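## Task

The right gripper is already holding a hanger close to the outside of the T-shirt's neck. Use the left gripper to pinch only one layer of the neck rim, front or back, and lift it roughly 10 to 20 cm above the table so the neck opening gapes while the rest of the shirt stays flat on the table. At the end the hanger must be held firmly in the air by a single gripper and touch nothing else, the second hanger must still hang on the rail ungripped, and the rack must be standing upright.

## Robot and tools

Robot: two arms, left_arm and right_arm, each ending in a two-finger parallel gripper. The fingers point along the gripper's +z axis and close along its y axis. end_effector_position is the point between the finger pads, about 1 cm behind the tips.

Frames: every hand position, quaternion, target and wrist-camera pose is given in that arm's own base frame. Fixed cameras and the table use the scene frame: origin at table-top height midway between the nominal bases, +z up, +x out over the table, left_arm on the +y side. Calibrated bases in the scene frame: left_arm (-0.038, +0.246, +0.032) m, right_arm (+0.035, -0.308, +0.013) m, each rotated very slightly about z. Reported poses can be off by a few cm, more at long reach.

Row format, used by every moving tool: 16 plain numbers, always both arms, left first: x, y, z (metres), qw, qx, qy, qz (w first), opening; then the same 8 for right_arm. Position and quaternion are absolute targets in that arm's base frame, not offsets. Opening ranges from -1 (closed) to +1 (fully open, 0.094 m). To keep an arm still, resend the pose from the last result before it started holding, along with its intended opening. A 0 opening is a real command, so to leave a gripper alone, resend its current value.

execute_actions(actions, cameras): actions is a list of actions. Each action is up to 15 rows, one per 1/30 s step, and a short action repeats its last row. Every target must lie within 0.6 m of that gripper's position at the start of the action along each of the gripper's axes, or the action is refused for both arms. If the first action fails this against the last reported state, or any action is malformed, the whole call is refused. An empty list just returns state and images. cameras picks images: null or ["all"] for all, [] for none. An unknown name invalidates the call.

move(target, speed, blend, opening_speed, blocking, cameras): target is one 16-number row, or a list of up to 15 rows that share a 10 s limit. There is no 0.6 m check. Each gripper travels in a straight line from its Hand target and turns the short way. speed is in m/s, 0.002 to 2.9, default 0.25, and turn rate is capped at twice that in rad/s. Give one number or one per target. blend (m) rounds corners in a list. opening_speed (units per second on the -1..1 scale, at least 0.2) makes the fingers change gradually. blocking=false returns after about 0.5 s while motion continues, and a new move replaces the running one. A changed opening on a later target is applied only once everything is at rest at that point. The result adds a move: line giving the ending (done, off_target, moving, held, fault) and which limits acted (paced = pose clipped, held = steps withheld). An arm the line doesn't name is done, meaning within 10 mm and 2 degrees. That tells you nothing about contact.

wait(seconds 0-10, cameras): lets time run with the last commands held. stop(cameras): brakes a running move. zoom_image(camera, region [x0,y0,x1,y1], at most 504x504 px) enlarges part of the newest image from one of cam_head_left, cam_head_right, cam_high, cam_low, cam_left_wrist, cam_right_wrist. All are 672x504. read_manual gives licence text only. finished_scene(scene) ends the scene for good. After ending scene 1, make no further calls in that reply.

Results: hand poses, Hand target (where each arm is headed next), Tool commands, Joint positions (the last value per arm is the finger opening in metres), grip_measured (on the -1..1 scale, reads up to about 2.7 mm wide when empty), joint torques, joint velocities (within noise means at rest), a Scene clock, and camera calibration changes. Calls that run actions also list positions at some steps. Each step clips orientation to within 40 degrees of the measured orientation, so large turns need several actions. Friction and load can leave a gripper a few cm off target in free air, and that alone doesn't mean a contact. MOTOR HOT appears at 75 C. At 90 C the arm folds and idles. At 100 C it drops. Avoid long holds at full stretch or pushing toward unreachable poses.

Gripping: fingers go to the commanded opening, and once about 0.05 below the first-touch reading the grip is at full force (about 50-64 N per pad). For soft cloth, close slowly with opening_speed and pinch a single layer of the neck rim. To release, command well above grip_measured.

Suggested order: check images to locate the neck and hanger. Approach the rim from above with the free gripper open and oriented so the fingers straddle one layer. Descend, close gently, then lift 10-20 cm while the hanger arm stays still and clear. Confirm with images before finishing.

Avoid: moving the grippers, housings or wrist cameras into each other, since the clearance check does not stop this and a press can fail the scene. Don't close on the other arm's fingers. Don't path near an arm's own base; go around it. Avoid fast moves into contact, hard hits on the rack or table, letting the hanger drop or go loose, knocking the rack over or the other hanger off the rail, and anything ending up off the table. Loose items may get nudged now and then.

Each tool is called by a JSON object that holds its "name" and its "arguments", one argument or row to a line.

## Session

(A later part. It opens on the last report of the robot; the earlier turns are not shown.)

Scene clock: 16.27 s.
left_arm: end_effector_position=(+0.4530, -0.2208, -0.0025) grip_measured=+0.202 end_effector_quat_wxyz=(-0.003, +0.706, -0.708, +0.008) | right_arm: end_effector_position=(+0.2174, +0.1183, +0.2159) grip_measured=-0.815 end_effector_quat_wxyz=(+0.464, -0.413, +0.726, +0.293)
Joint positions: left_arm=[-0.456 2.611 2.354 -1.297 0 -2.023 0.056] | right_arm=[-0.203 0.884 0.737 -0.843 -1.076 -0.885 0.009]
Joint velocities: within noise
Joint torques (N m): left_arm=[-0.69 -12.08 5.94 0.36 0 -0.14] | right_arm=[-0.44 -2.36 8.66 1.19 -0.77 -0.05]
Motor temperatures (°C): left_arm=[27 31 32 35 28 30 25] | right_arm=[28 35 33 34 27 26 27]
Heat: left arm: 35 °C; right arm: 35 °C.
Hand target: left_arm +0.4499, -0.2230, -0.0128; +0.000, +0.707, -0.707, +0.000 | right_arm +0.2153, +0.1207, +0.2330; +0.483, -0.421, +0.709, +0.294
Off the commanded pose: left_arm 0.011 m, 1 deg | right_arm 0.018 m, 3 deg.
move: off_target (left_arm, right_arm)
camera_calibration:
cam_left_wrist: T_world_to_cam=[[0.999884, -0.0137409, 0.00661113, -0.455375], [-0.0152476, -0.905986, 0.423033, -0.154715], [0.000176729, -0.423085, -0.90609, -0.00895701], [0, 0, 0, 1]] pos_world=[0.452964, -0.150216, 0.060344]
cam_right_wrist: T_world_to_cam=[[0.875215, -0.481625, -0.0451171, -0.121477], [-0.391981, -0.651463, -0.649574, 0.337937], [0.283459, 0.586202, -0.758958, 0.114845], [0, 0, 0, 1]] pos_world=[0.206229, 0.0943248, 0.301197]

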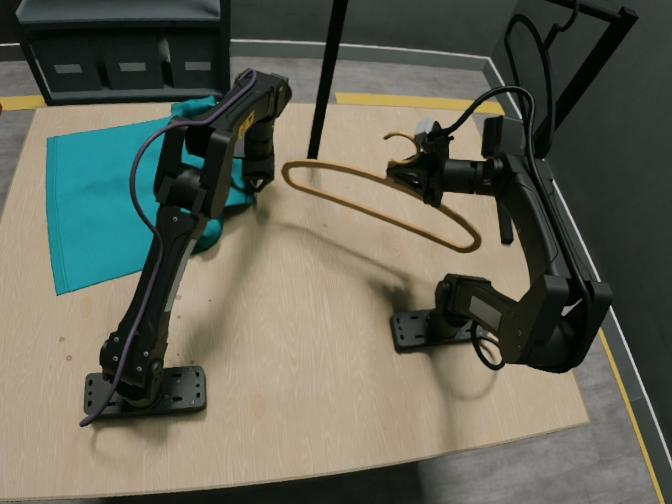

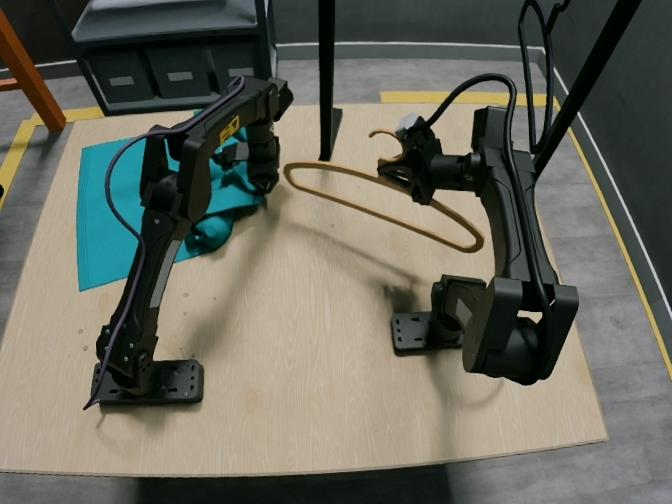

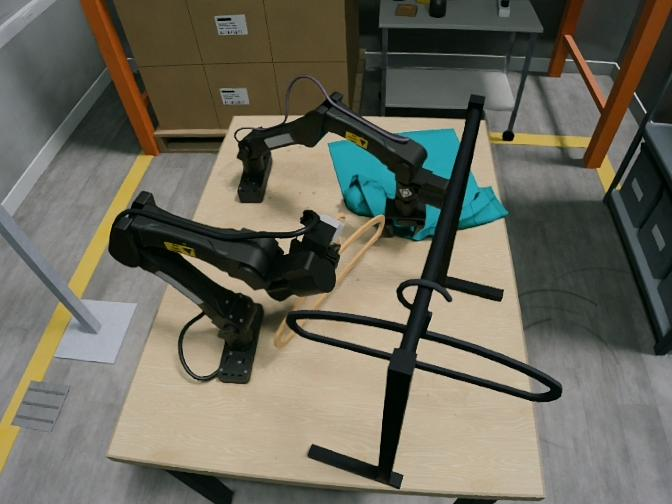

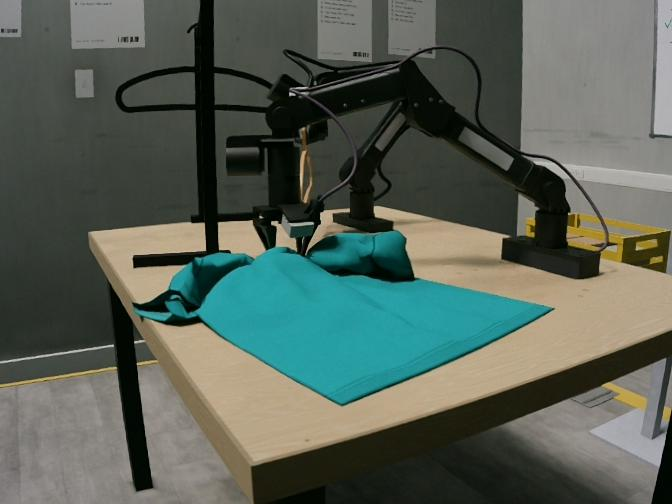

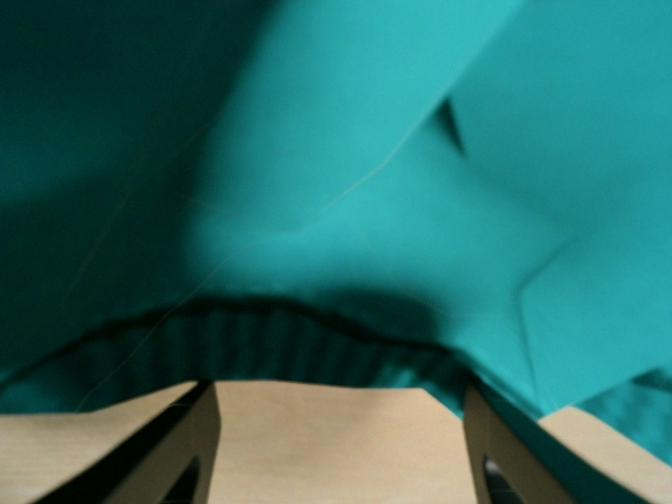

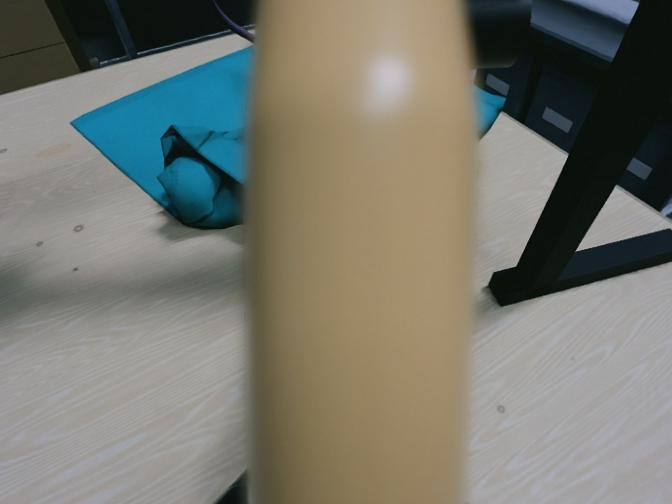

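{"name": "move", "arguments": {
  "target": [0.450, -0.220, -0.013, 0, -0.707, 0.707, 0, -1, 0.2153, 0.1205, 0.2335, 0.483, -0.421, 0.709, 0.295, -1],
  "opening_speed": 1.2,
  "cameras": ["cam_left_wrist"]
}}

{"name": "move", "arguments": {
  "target": [0.450, -0.20, 0.10, 0, -0.707, 0.707, 0, -1, 0.2153, 0.1205, 0.2335, 0.483, -0.421, 0.709, 0.295, -1],
  "speed": 0.1
}}

{"name": "zoom_image", "arguments": {
  "camera": "cam_head_right",
  "region": [150, 70, 320, 270]
}}

{"name": "zoom_image", "arguments": {
  "camera": "cam_low",
  "region": [120, 170, 440, 340]
}}

{"name": "zoom_image", "arguments": {
  "camera": "cam_high",
  "region": [310, 110, 530, 270]
}}

Scene clock: 17.77 s.
left_arm: end_effector_position=(+0.4520, -0.2203, -0.0059) grip_measured=-0.980 end_effector_quat_wxyz=(-0.002, +0.706, -0.708, +0.006) | right_arm: end_effector_position=(+0.2174, +0.1183, +0.2159) grip_measured=-0.815 end_effector_quat_wxyz=(+0.464, -0.413, +0.726, +0.293)
Joint positions: left_arm=[-0.456 2.611 2.34 -1.287 0 -2.024 0.001] | right_arm=[-0.203 0.884 0.737 -0.843 -1.076 -0.885 0.009]
Joint velocities: within noise
Joint torques (N m): left_arm=[-0.24 -12.89 5.6 0.33 0.02 -0.05] | right_arm=[-0.43 -2.36 8.68 1.19 -0.77 -0.05]
Motor temperatures (°C): left_arm=[27 31 32 35 28 30 25] | right_arm=[28 35 33 34 27 26 27]
Heat: left arm: 35 °C; right arm: 35 °C.
Hand target: left_arm +0.4499, -0.2201, -0.0129; +0.000, +0.707, -0.707, +0.000 | right_arm +0.2153, +0.1207, +0.2330; +0.483, -0.421, +0.709, +0.294
Off the commanded pose: left_arm 0.007 m, 1 deg | right_arm 0.018 m, 3 deg.
move: off_target (right_arm)
camera_calibration:
cam_left_wrist: T_world_to_cam=[[0.999907, -0.0133481, 0.00261403, -0.454268], [-0.0132055, -0.906641, 0.421696, -0.154002], [-0.00325884, -0.421691, -0.906734, -0.0100217], [0, 0, 0, 1]] pos_world=[0.452159, -0.149914, 0.0570423]
Images, in order (width x height): cam_left_wrist 672x504.

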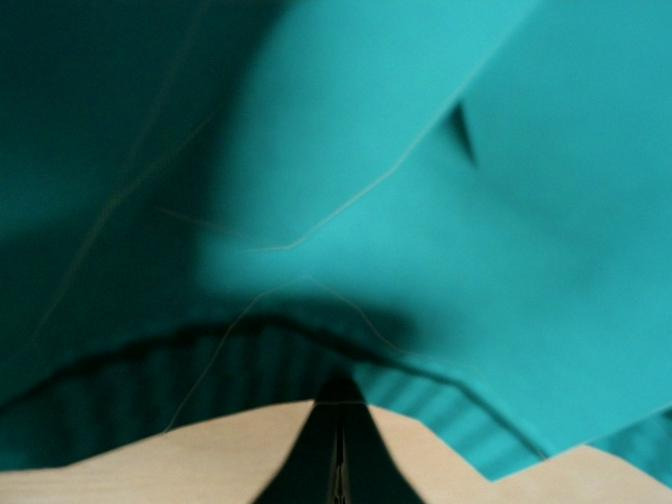

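Scene clock: 19.40 s.
left_arm: end_effector_position=(+0.4530, -0.2050, +0.0770) grip_measured=-0.982 end_effector_quat_wxyz=(-0.009, +0.708, -0.706, +0.023) | right_arm: end_effector_position=(+0.2174, +0.1183, +0.2159) grip_measured=-0.815 end_effector_quat_wxyz=(+0.464, -0.413, +0.726, +0.293)
Joint positions: left_arm=[-0.427 2.565 2.584 -1.54 0 -2.002 0.001] | right_arm=[-0.203 0.884 0.737 -0.843 -1.076 -0.885 0.009]
Joint velocities: within noise
Joint torques (N m): left_arm=[0.53 -17.1 5.34 0.13 0.01 0.12] | right_arm=[-0.44 -2.36 8.68 1.19 -0.77 -0.05]
Motor temperatures (°C): left_arm=[27 32 32 35 28 30 25] | right_arm=[28 35 33 34 27 26 27]
Heat: left arm: 35 °C; right arm: 35 °C.
Hand target: left_arm +0.4499, -0.2001, +0.0989; -0.013, +0.707, -0.707, +0.034 | right_arm +0.2153, +0.1207, +0.2330; +0.483, -0.421, +0.709, +0.294
Off the commanded pose: left_arm 0.024 m, 3 deg | right_arm 0.018 m, 3 deg.
joint sent to its limit (left arm) — joint 4 (wrist pitch), lower limit. The joint targets are off in orientation, not in position.
move: off_target (left_arm, right_arm)
camera_calibration:
cam_left_wrist: T_world_to_cam=[[0.999322, -0.00652927, 0.0362375, -0.456315], [-0.0216446, -0.900328, 0.434674, -0.17092], [0.0297875, -0.435164, -0.899858, 0.0533762], [0, 0, 0, 1]] pos_world=[0.450716, -0.133636, 0.138861]
cam_right_wrist: T_world_to_cam=[[0.875215, -0.481625, -0.0451171, -0.121477], [-0.391981, -0.651463, -0.649574, 0.337937], [0.283459, 0.586202, -0.758958, 0.114845], [0, 0, 0, 1]] pos_world=[0.206229, 0.0943248, 0.301197]

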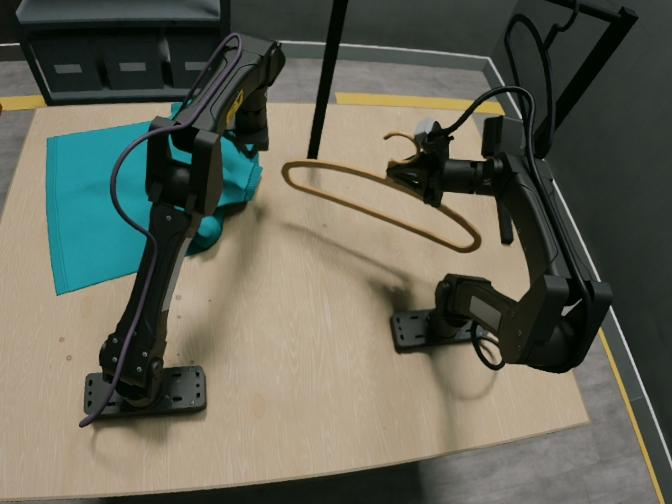

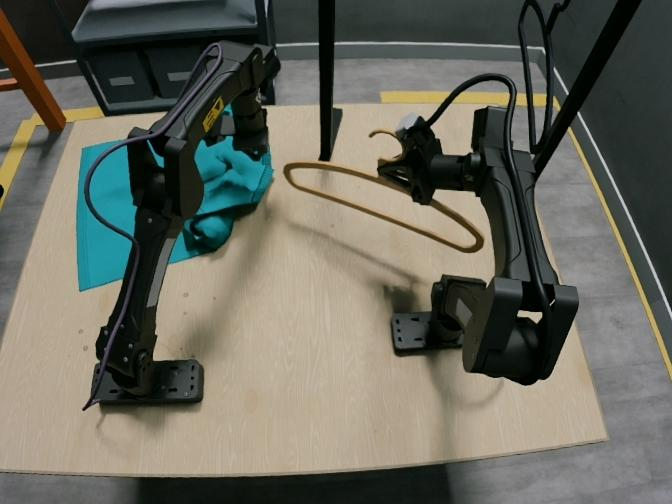

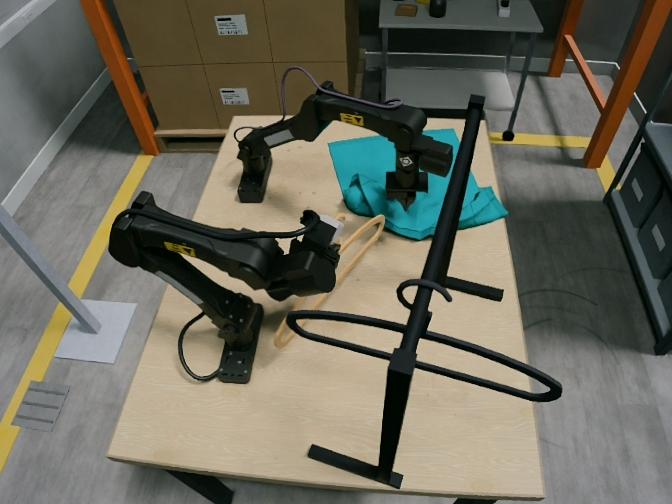

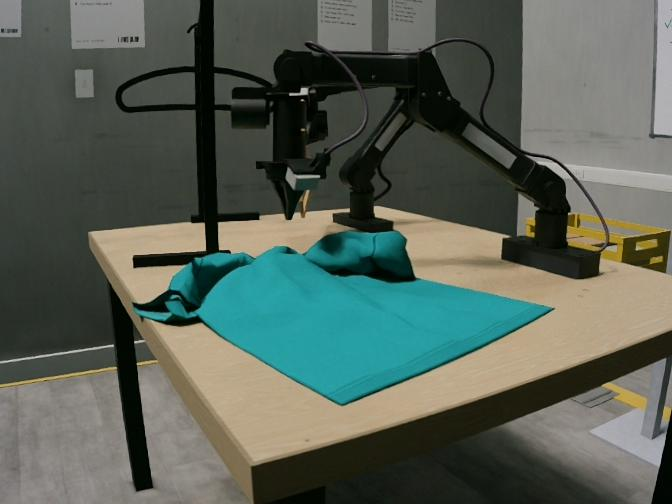

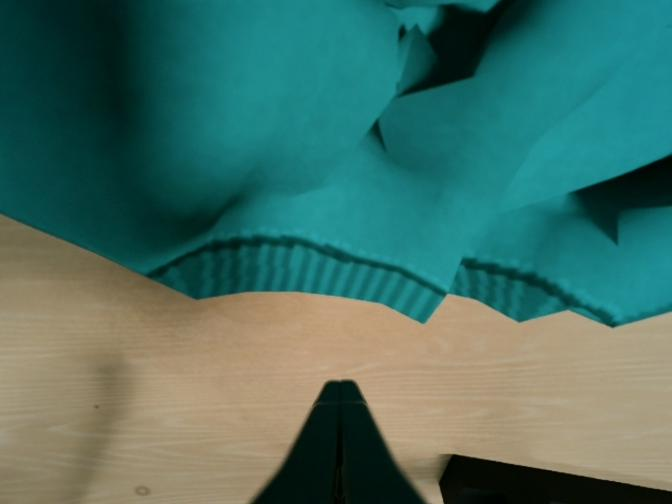

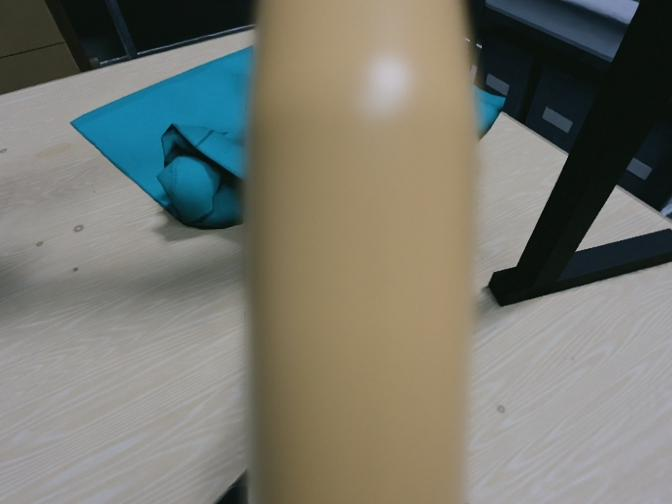

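Scaled by 2.520 from the camera's 672x504 image, which has a finer 960x720 frame.

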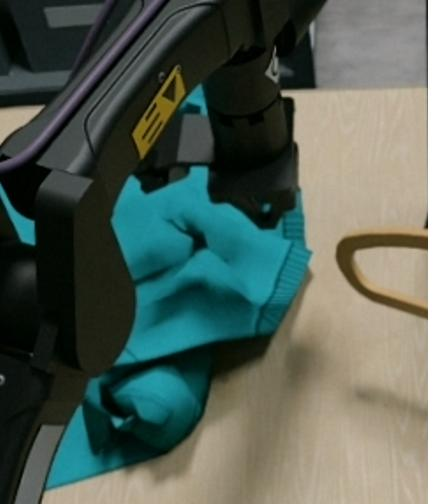

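Scaled by 1.575 from the camera's 672x504 image, which has a finer 960x720 frame.

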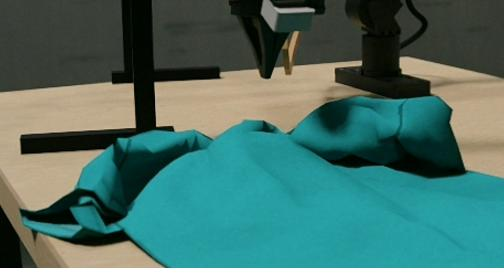

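Scaled by 2.291 from the camera's 672x504 image, which has a finer 960x720 frame.

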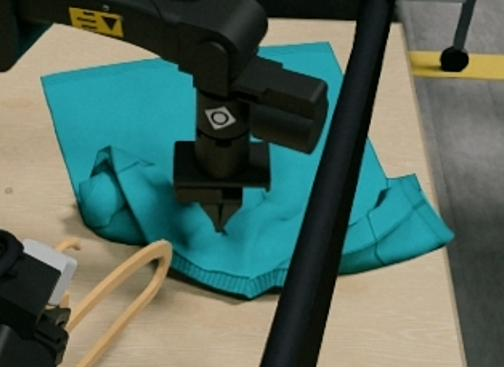

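{"name": "move", "arguments": {
  "target": [
    [0.450, -0.212, 0.02, 0, -0.707, 0.707, 0, 0.2, 0.2153, 0.1205, 0.2335, 0.483, -0.421, 0.709, 0.295, -1],
    [0.450, -0.212, -0.028, 0, -0.707, 0.707, 0, 0.2, 0.2153, 0.1205, 0.2335, 0.483, -0.421, 0.709, 0.295, -1]
  ],
  "speed": [0.2, 0.08],
  "cameras": ["cam_left_wrist"]
}}

{"name": "move", "arguments": {
  "target": [0.450, -0.212, -0.030, 0, -0.707, 0.707, 0, -1, 0.2153, 0.1205, 0.2335, 0.483, -0.421, 0.709, 0.295, -1],
  "opening_speed": 1.2,
  "cameras": ["cam_left_wrist"]
}}

{"name": "move", "arguments": {
  "target": [0.450, -0.20, 0.10, 0, -0.707, 0.707, 0, -1, 0.2153, 0.1205, 0.2335, 0.483, -0.421, 0.709, 0.295, -1],
  "speed": 0.1
}}

{"name": "zoom_image", "arguments": {
  "camera": "cam_low",
  "region": [120, 170, 440, 340]
}}

{"name": "zoom_image", "arguments": {
  "camera": "cam_high",
  "region": [310, 110, 530, 270]
}}

Scene clock: 21.47 s.
left_arm: end_effector_position=(+0.4535, -0.2099, -0.0140) grip_measured=+0.198 end_effector_quat_wxyz=(-0.004, +0.706, -0.708, +0.011) | right_arm: end_effector_position=(+0.2174, +0.1183, +0.2159) grip_measured=-0.815 end_effector_quat_wxyz=(+0.464, -0.413, +0.726, +0.293)
Joint positions: left_arm=[-0.435 2.578 2.246 -1.216 0 -2.004 0.056] | right_arm=[-0.203 0.884 0.737 -0.843 -1.076 -0.885 0.009]
Joint velocities: within noise
Joint torques (N m): left_arm=[-0.7 -11.44 6.05 0.37 0.01 -0.14] | right_arm=[-0.43 -2.36 8.68 1.19 -0.77 -0.05]
Motor temperatures (°C): left_arm=[27 32 32 35 28 30 25] | right_arm=[28 35 33 34 27 26 28]
Heat: left arm: 35 °C; right arm: 35 °C.
Hand target: left_arm +0.4497, -0.2117, -0.0278; +0.000, +0.707, -0.707, +0.000 | right_arm +0.2153, +0.1207, +0.2330; +0.483, -0.421, +0.709, +0.294
Off the commanded pose: left_arm 0.015 m, 1 deg | right_arm 0.018 m, 3 deg.
move: off_target (left_arm, right_arm)
camera_calibration:
cam_left_wrist: T_world_to_cam=[[0.999852, -0.0129966, 0.011302, -0.455464], [-0.0165699, -0.904895, 0.425312, -0.139161], [0.00469953, -0.425436, -0.904976, -0.017334], [0, 0, 0, 1]] pos_world=[0.453172, -0.13922, 0.0486474]
Images, in order (width x height): cam_left_wrist 672x504.

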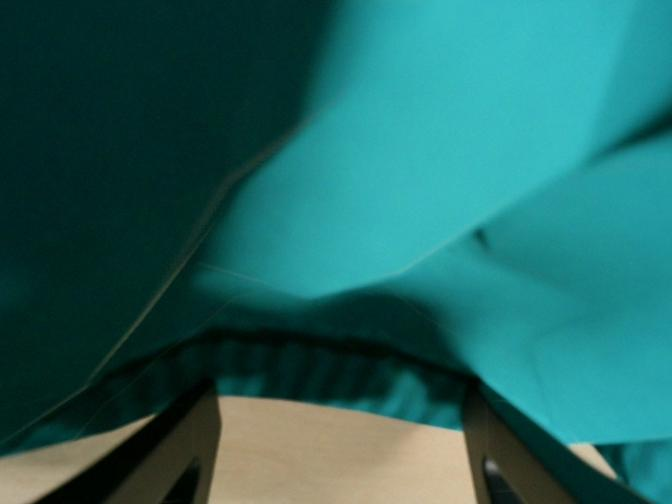

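Scene clock: 22.67 s.
left_arm: end_effector_position=(+0.4555, -0.2109, -0.0140) grip_measured=-0.980 end_effector_quat_wxyz=(-0.005, +0.706, -0.708, +0.015) | right_arm: end_effector_position=(+0.2174, +0.1183, +0.2159) grip_measured=-0.815 end_effector_quat_wxyz=(+0.464, -0.413, +0.726, +0.293)
Joint positions: left_arm=[-0.435 2.578 2.246 -1.207 0 -2.005 0.001] | right_arm=[-0.203 0.884 0.737 -0.843 -1.076 -0.885 0.009]
Joint velocities: within noise
Joint torques (N m): left_arm=[-0.65 -11.43 5.68 0.41 -0.01 -0.1] | right_arm=[-0.43 -2.36 8.66 1.19 -0.77 -0.05]
Motor temperatures (°C): left_arm=[27 32 32 35 28 30 25] | right_arm=[28 35 33 34 27 26 28]
Heat: left arm: 35 °C; right arm: 35 °C.
Hand target: left_arm +0.4497, -0.2117, -0.0297; +0.000, +0.707, -0.707, +0.000 | right_arm +0.2153, +0.1207, +0.2330; +0.483, -0.421, +0.709, +0.294
Off the commanded pose: left_arm 0.017 m, 2 deg | right_arm 0.018 m, 3 deg.
move: off_target (left_arm, right_arm)
camera_calibration:
cam_left_wrist: T_world_to_cam=[[0.99974, -0.012134, 0.0193131, -0.457099], [-0.0192425, -0.903308, 0.428561, -0.138413], [0.0122455, -0.428821, -0.903307, -0.0218022], [0, 0, 0, 1]] pos_world=[0.454584, -0.139925, 0.0484521]
Images, in order (width x height): cam_left_wrist 672x504.

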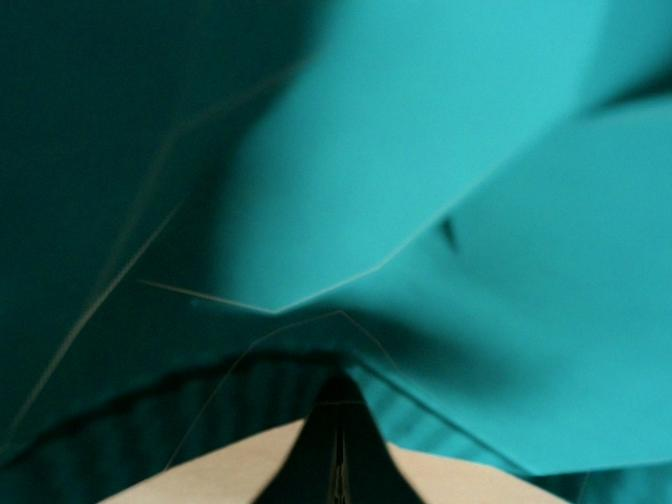

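Scene clock: 24.40 s.
left_arm: end_effector_position=(+0.4511, -0.2045, +0.0704) grip_measured=-0.982 end_effector_quat_wxyz=(-0.005, +0.708, -0.706, +0.015) | right_arm: end_effector_position=(+0.2174, +0.1184, +0.2159) grip_measured=-0.815 end_effector_quat_wxyz=(+0.465, -0.413, +0.726, +0.293)
Joint positions: left_arm=[-0.427 2.574 2.575 -1.54 0.001 -2.001 0.001] | right_arm=[-0.203 0.884 0.737 -0.843 -1.077 -0.885 0.009]
Joint velocities: within noise
Joint torques (N m): left_arm=[0.57 -17.96 5.96 0.08 0 0.11] | right_arm=[-0.43 -2.36 8.68 1.19 -0.77 -0.05]
Motor temperatures (°C): left_arm=[27 32 32 35 28 30 26] | right_arm=[28 35 33 34 27 26 28]
Heat: left arm: 35 °C; right arm: 35 °C.
Hand target: left_arm +0.4498, -0.2000, +0.0987; -0.013, +0.707, -0.706, +0.034 | right_arm +0.2152, +0.1207, +0.2331; +0.483, -0.421, +0.709, +0.295
Off the commanded pose: left_arm 0.030 m, 2 deg | right_arm 0.018 m, 3 deg.
joint sent to its limit (left arm) — joint 4 (wrist pitch), lower limit. The joint targets are off in orientation, not in position.
move: off_target (left_arm, right_arm)
camera_calibration:
cam_left_wrist: T_world_to_cam=[[0.999774, -0.00760796, 0.0198691, -0.453344], [-0.015399, -0.903164, 0.42902, -0.170624], [0.0146811, -0.429229, -0.903077, 0.0559691], [0, 0, 0, 1]] pos_world=[0.449792, -0.133527, 0.132753]
cam_right_wrist: T_world_to_cam=[[0.875304, -0.48145, -0.0452659, -0.121461], [-0.391855, -0.65132, -0.649793, 0.33803], [0.283361, 0.586504, -0.758762, 0.114853], [0, 0, 0, 1]] pos_world=[0.206229, 0.0943264, 0.301298]

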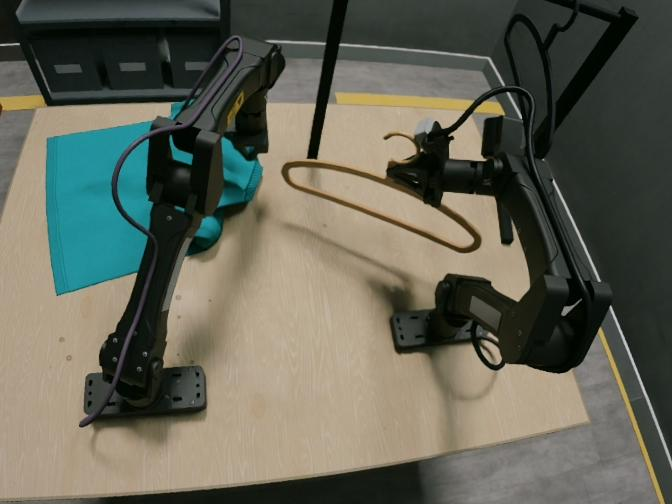

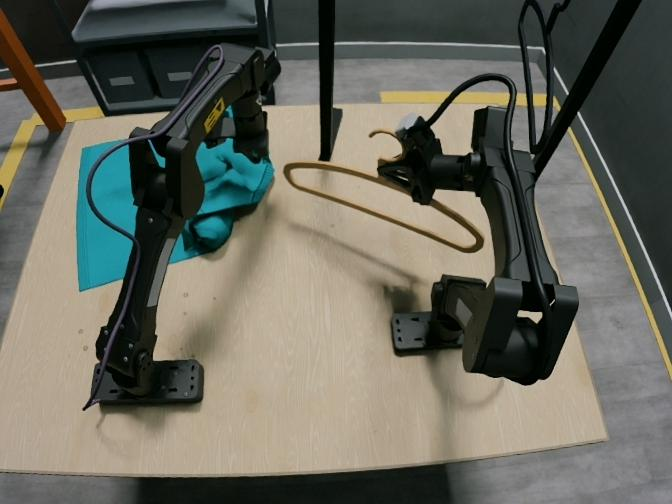

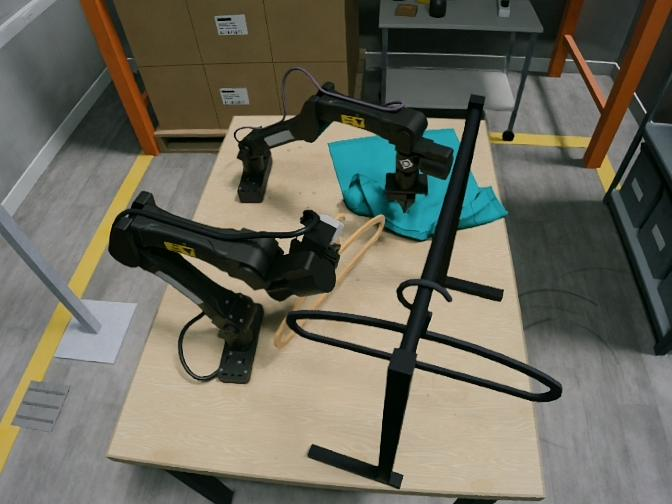

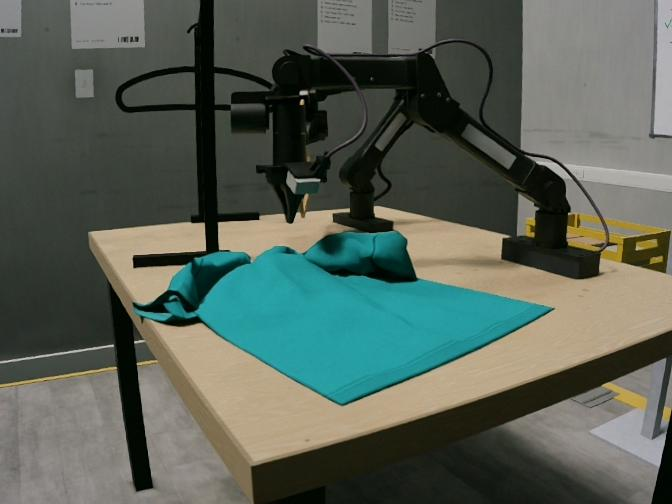

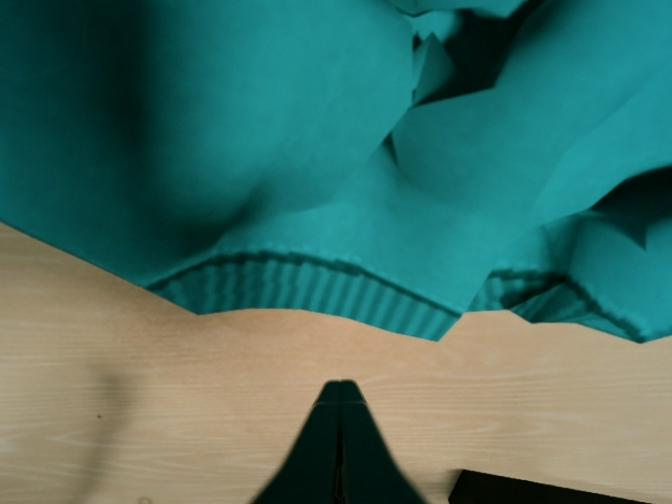

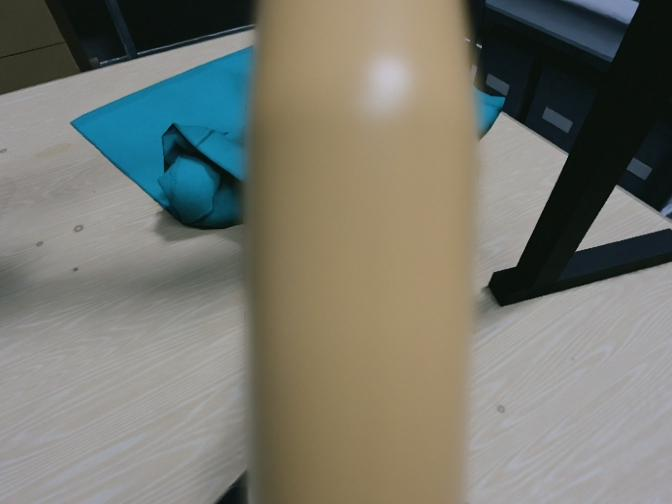

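Scaled by 1.575 from the camera's 672x504 image, which has a finer 960x720 frame.

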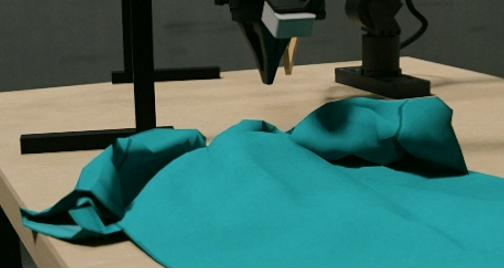

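Scaled by 2.291 from the camera's 672x504 image, which has a finer 960x720 frame.

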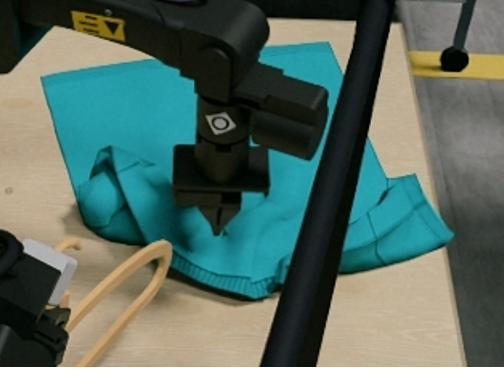

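{"name": "zoom_image", "arguments": {
  "camera": "cam_high",
  "region": [360, 200, 460, 250]
}}

{"name": "zoom_image", "arguments": {
  "camera": "cam_left_wrist",
  "region": [120, 160, 672, 400]
}}

{"name": "zoom_image", "arguments": {
  "camera": "cam_head_right",
  "region": [200, 120, 300, 250]
}}

Scaled by 5.040 from the camera's 672x504 image, which has a finer 960x720 frame.

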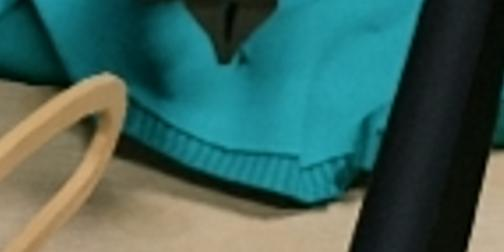

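Region (120, 160, 672, 400) is 552x240 pixels. A region can be at most 504 by 504 pixels.

Scaled by 3.877 from the camera's 672x504 image, which has a finer 960x720 frame.

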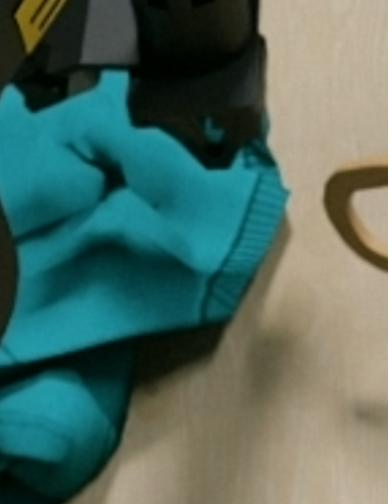

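{"name": "move", "arguments": {
  "target": [0.40, -0.18, 0.14, 0, 0, 0.966, 0.259, 0.0, 0.18, 0.04, 0.26, 0.483, -0.421, 0.709, 0.295, -1]
}}

Scene clock: 29.97 s.
left_arm: end_effector_position=(+0.4022, -0.1821, +0.1153) grip_measured=-0.002 end_effector_quat_wxyz=(+0.090, +0.026, +0.976, +0.197) | right_arm: end_effector_position=(+0.1826, +0.0388, +0.2488) grip_measured=-0.815 end_effector_quat_wxyz=(+0.459, -0.369, +0.796, +0.139)
Joint positions: left_arm=[-0.599 2.329 2.241 -1.551 -0.432 -0.561 0.047] | right_arm=[-0.742 0.868 1.016 -1.566 -0.992 -1.527 0.009]
Joint velocities: within noise
Joint torques (N m): left_arm=[-0.54 -16.4 5.6 0.08 -0.49 0.07] | right_arm=[-0.14 -0.42 7.66 0.52 -0.62 0.07]
Motor temperatures (°C): left_arm=[27 35 32 34 28 30 26] | right_arm=[28 35 33 34 27 26 28]
Heat: left arm: 35 °C; right arm: 35 °C.
Hand target: left_arm +0.4001, -0.1797, +0.1388; +0.113, +0.028, +0.974, +0.195 | right_arm +0.1818, +0.0415, +0.2592; +0.469, -0.370, +0.791, +0.134
Off the commanded pose: left_arm 0.025 m, 13 deg | right_arm 0.012 m, 21 deg.
joint sent to its limit (left arm) — joint 4 (wrist pitch), lower limit. The joint targets are off in orientation, not in position.
joint sent to its limit (right arm) — joint 4 (wrist pitch), lower limit. The joint targets are off in orientation, not in position.
move: off_target (left_arm, right_arm)
camera_calibration:
cam_left_wrist: T_world_to_cam=[[-0.023507, -0.91654, -0.399251, -0.110884], [-0.970453, -0.0750094, 0.229333, 0.387548], [-0.240141, 0.392845, -0.887696, 0.357248], [0, 0, 0, 1]] pos_world=[0.45928, -0.212903, 0.183979]
cam_right_wrist: T_world_to_cam=[[0.719701, -0.685091, 0.112609, -0.13076], [-0.549447, -0.661172, -0.510842, 0.288513], [0.424427, 0.305781, -0.852267, 0.20462], [0, 0, 0, 1]] pos_world=[0.165784, 0.0386059, 0.3365]

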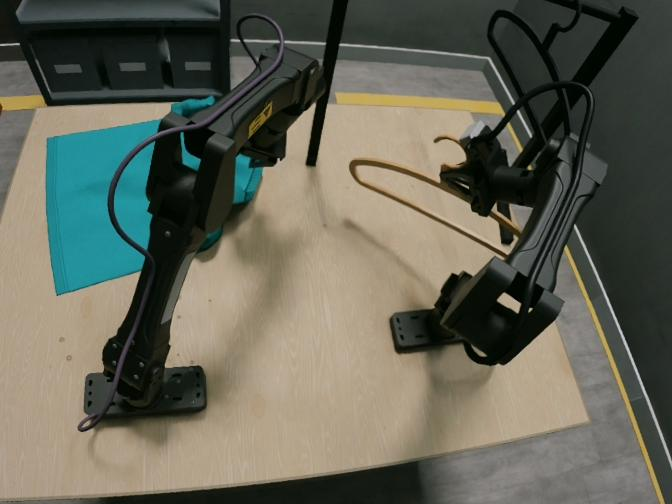

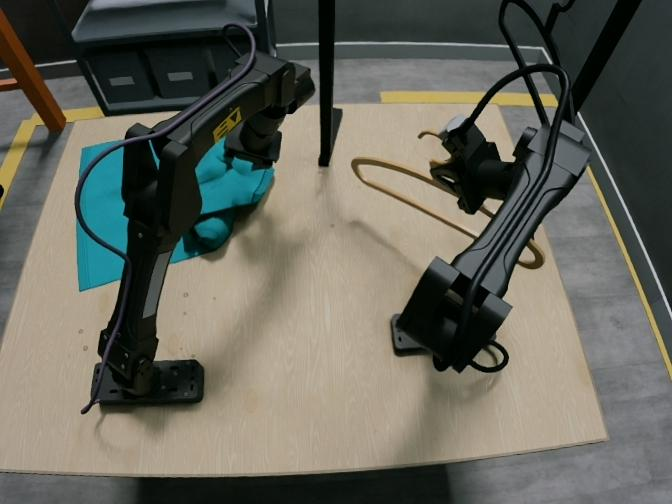

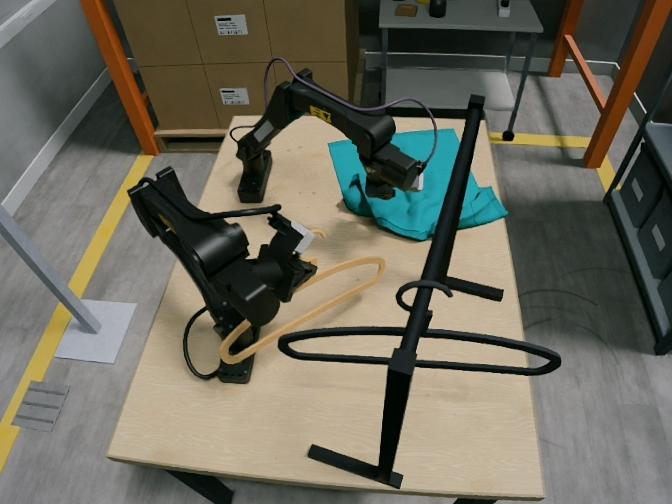

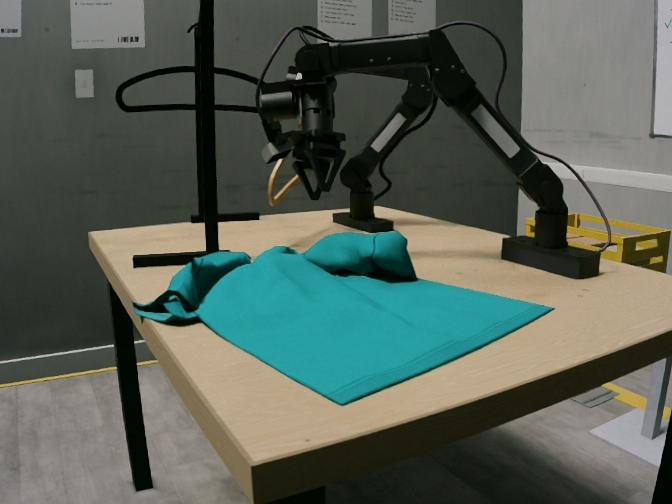

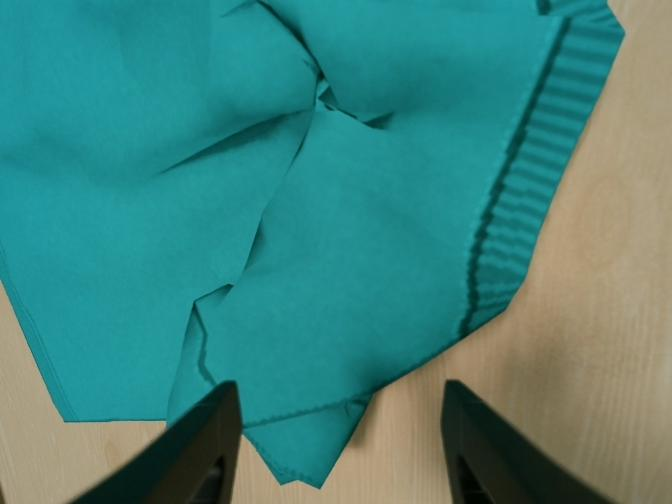

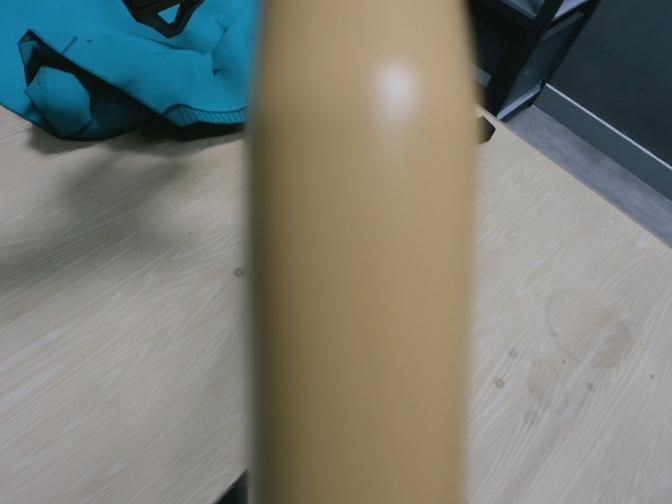

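{"name": "zoom_image", "arguments": {
  "camera": "cam_right_wrist",
  "region": [0, 0, 270, 200]
}}

{"name": "zoom_image", "arguments": {
  "camera": "cam_left_wrist",
  "region": [240, 0, 640, 400]
}}

{"name": "zoom_image", "arguments": {
  "camera": "cam_high",
  "region": [340, 170, 460, 250]
}}

Scaled by 1.867 from the camera's 672x504 image, which has a finer 960x720 frame.

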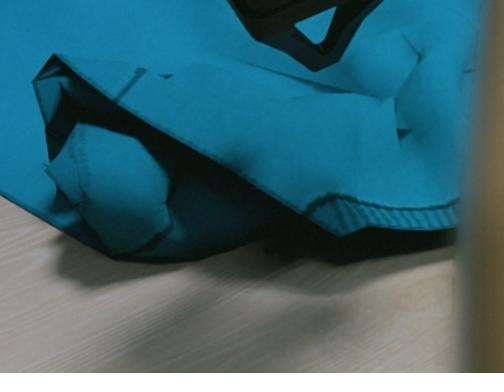

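Scaled by 1.260 from the camera's 672x504 image, which has a finer 960x720 frame.

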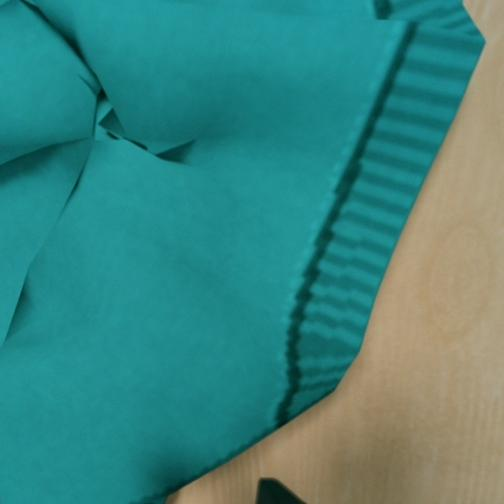

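Scaled by 4.200 from the camera's 672x504 image, which has a finer 960x720 frame.

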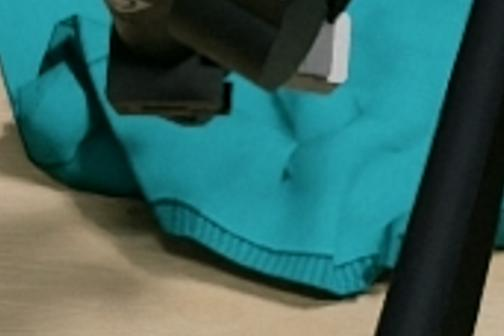

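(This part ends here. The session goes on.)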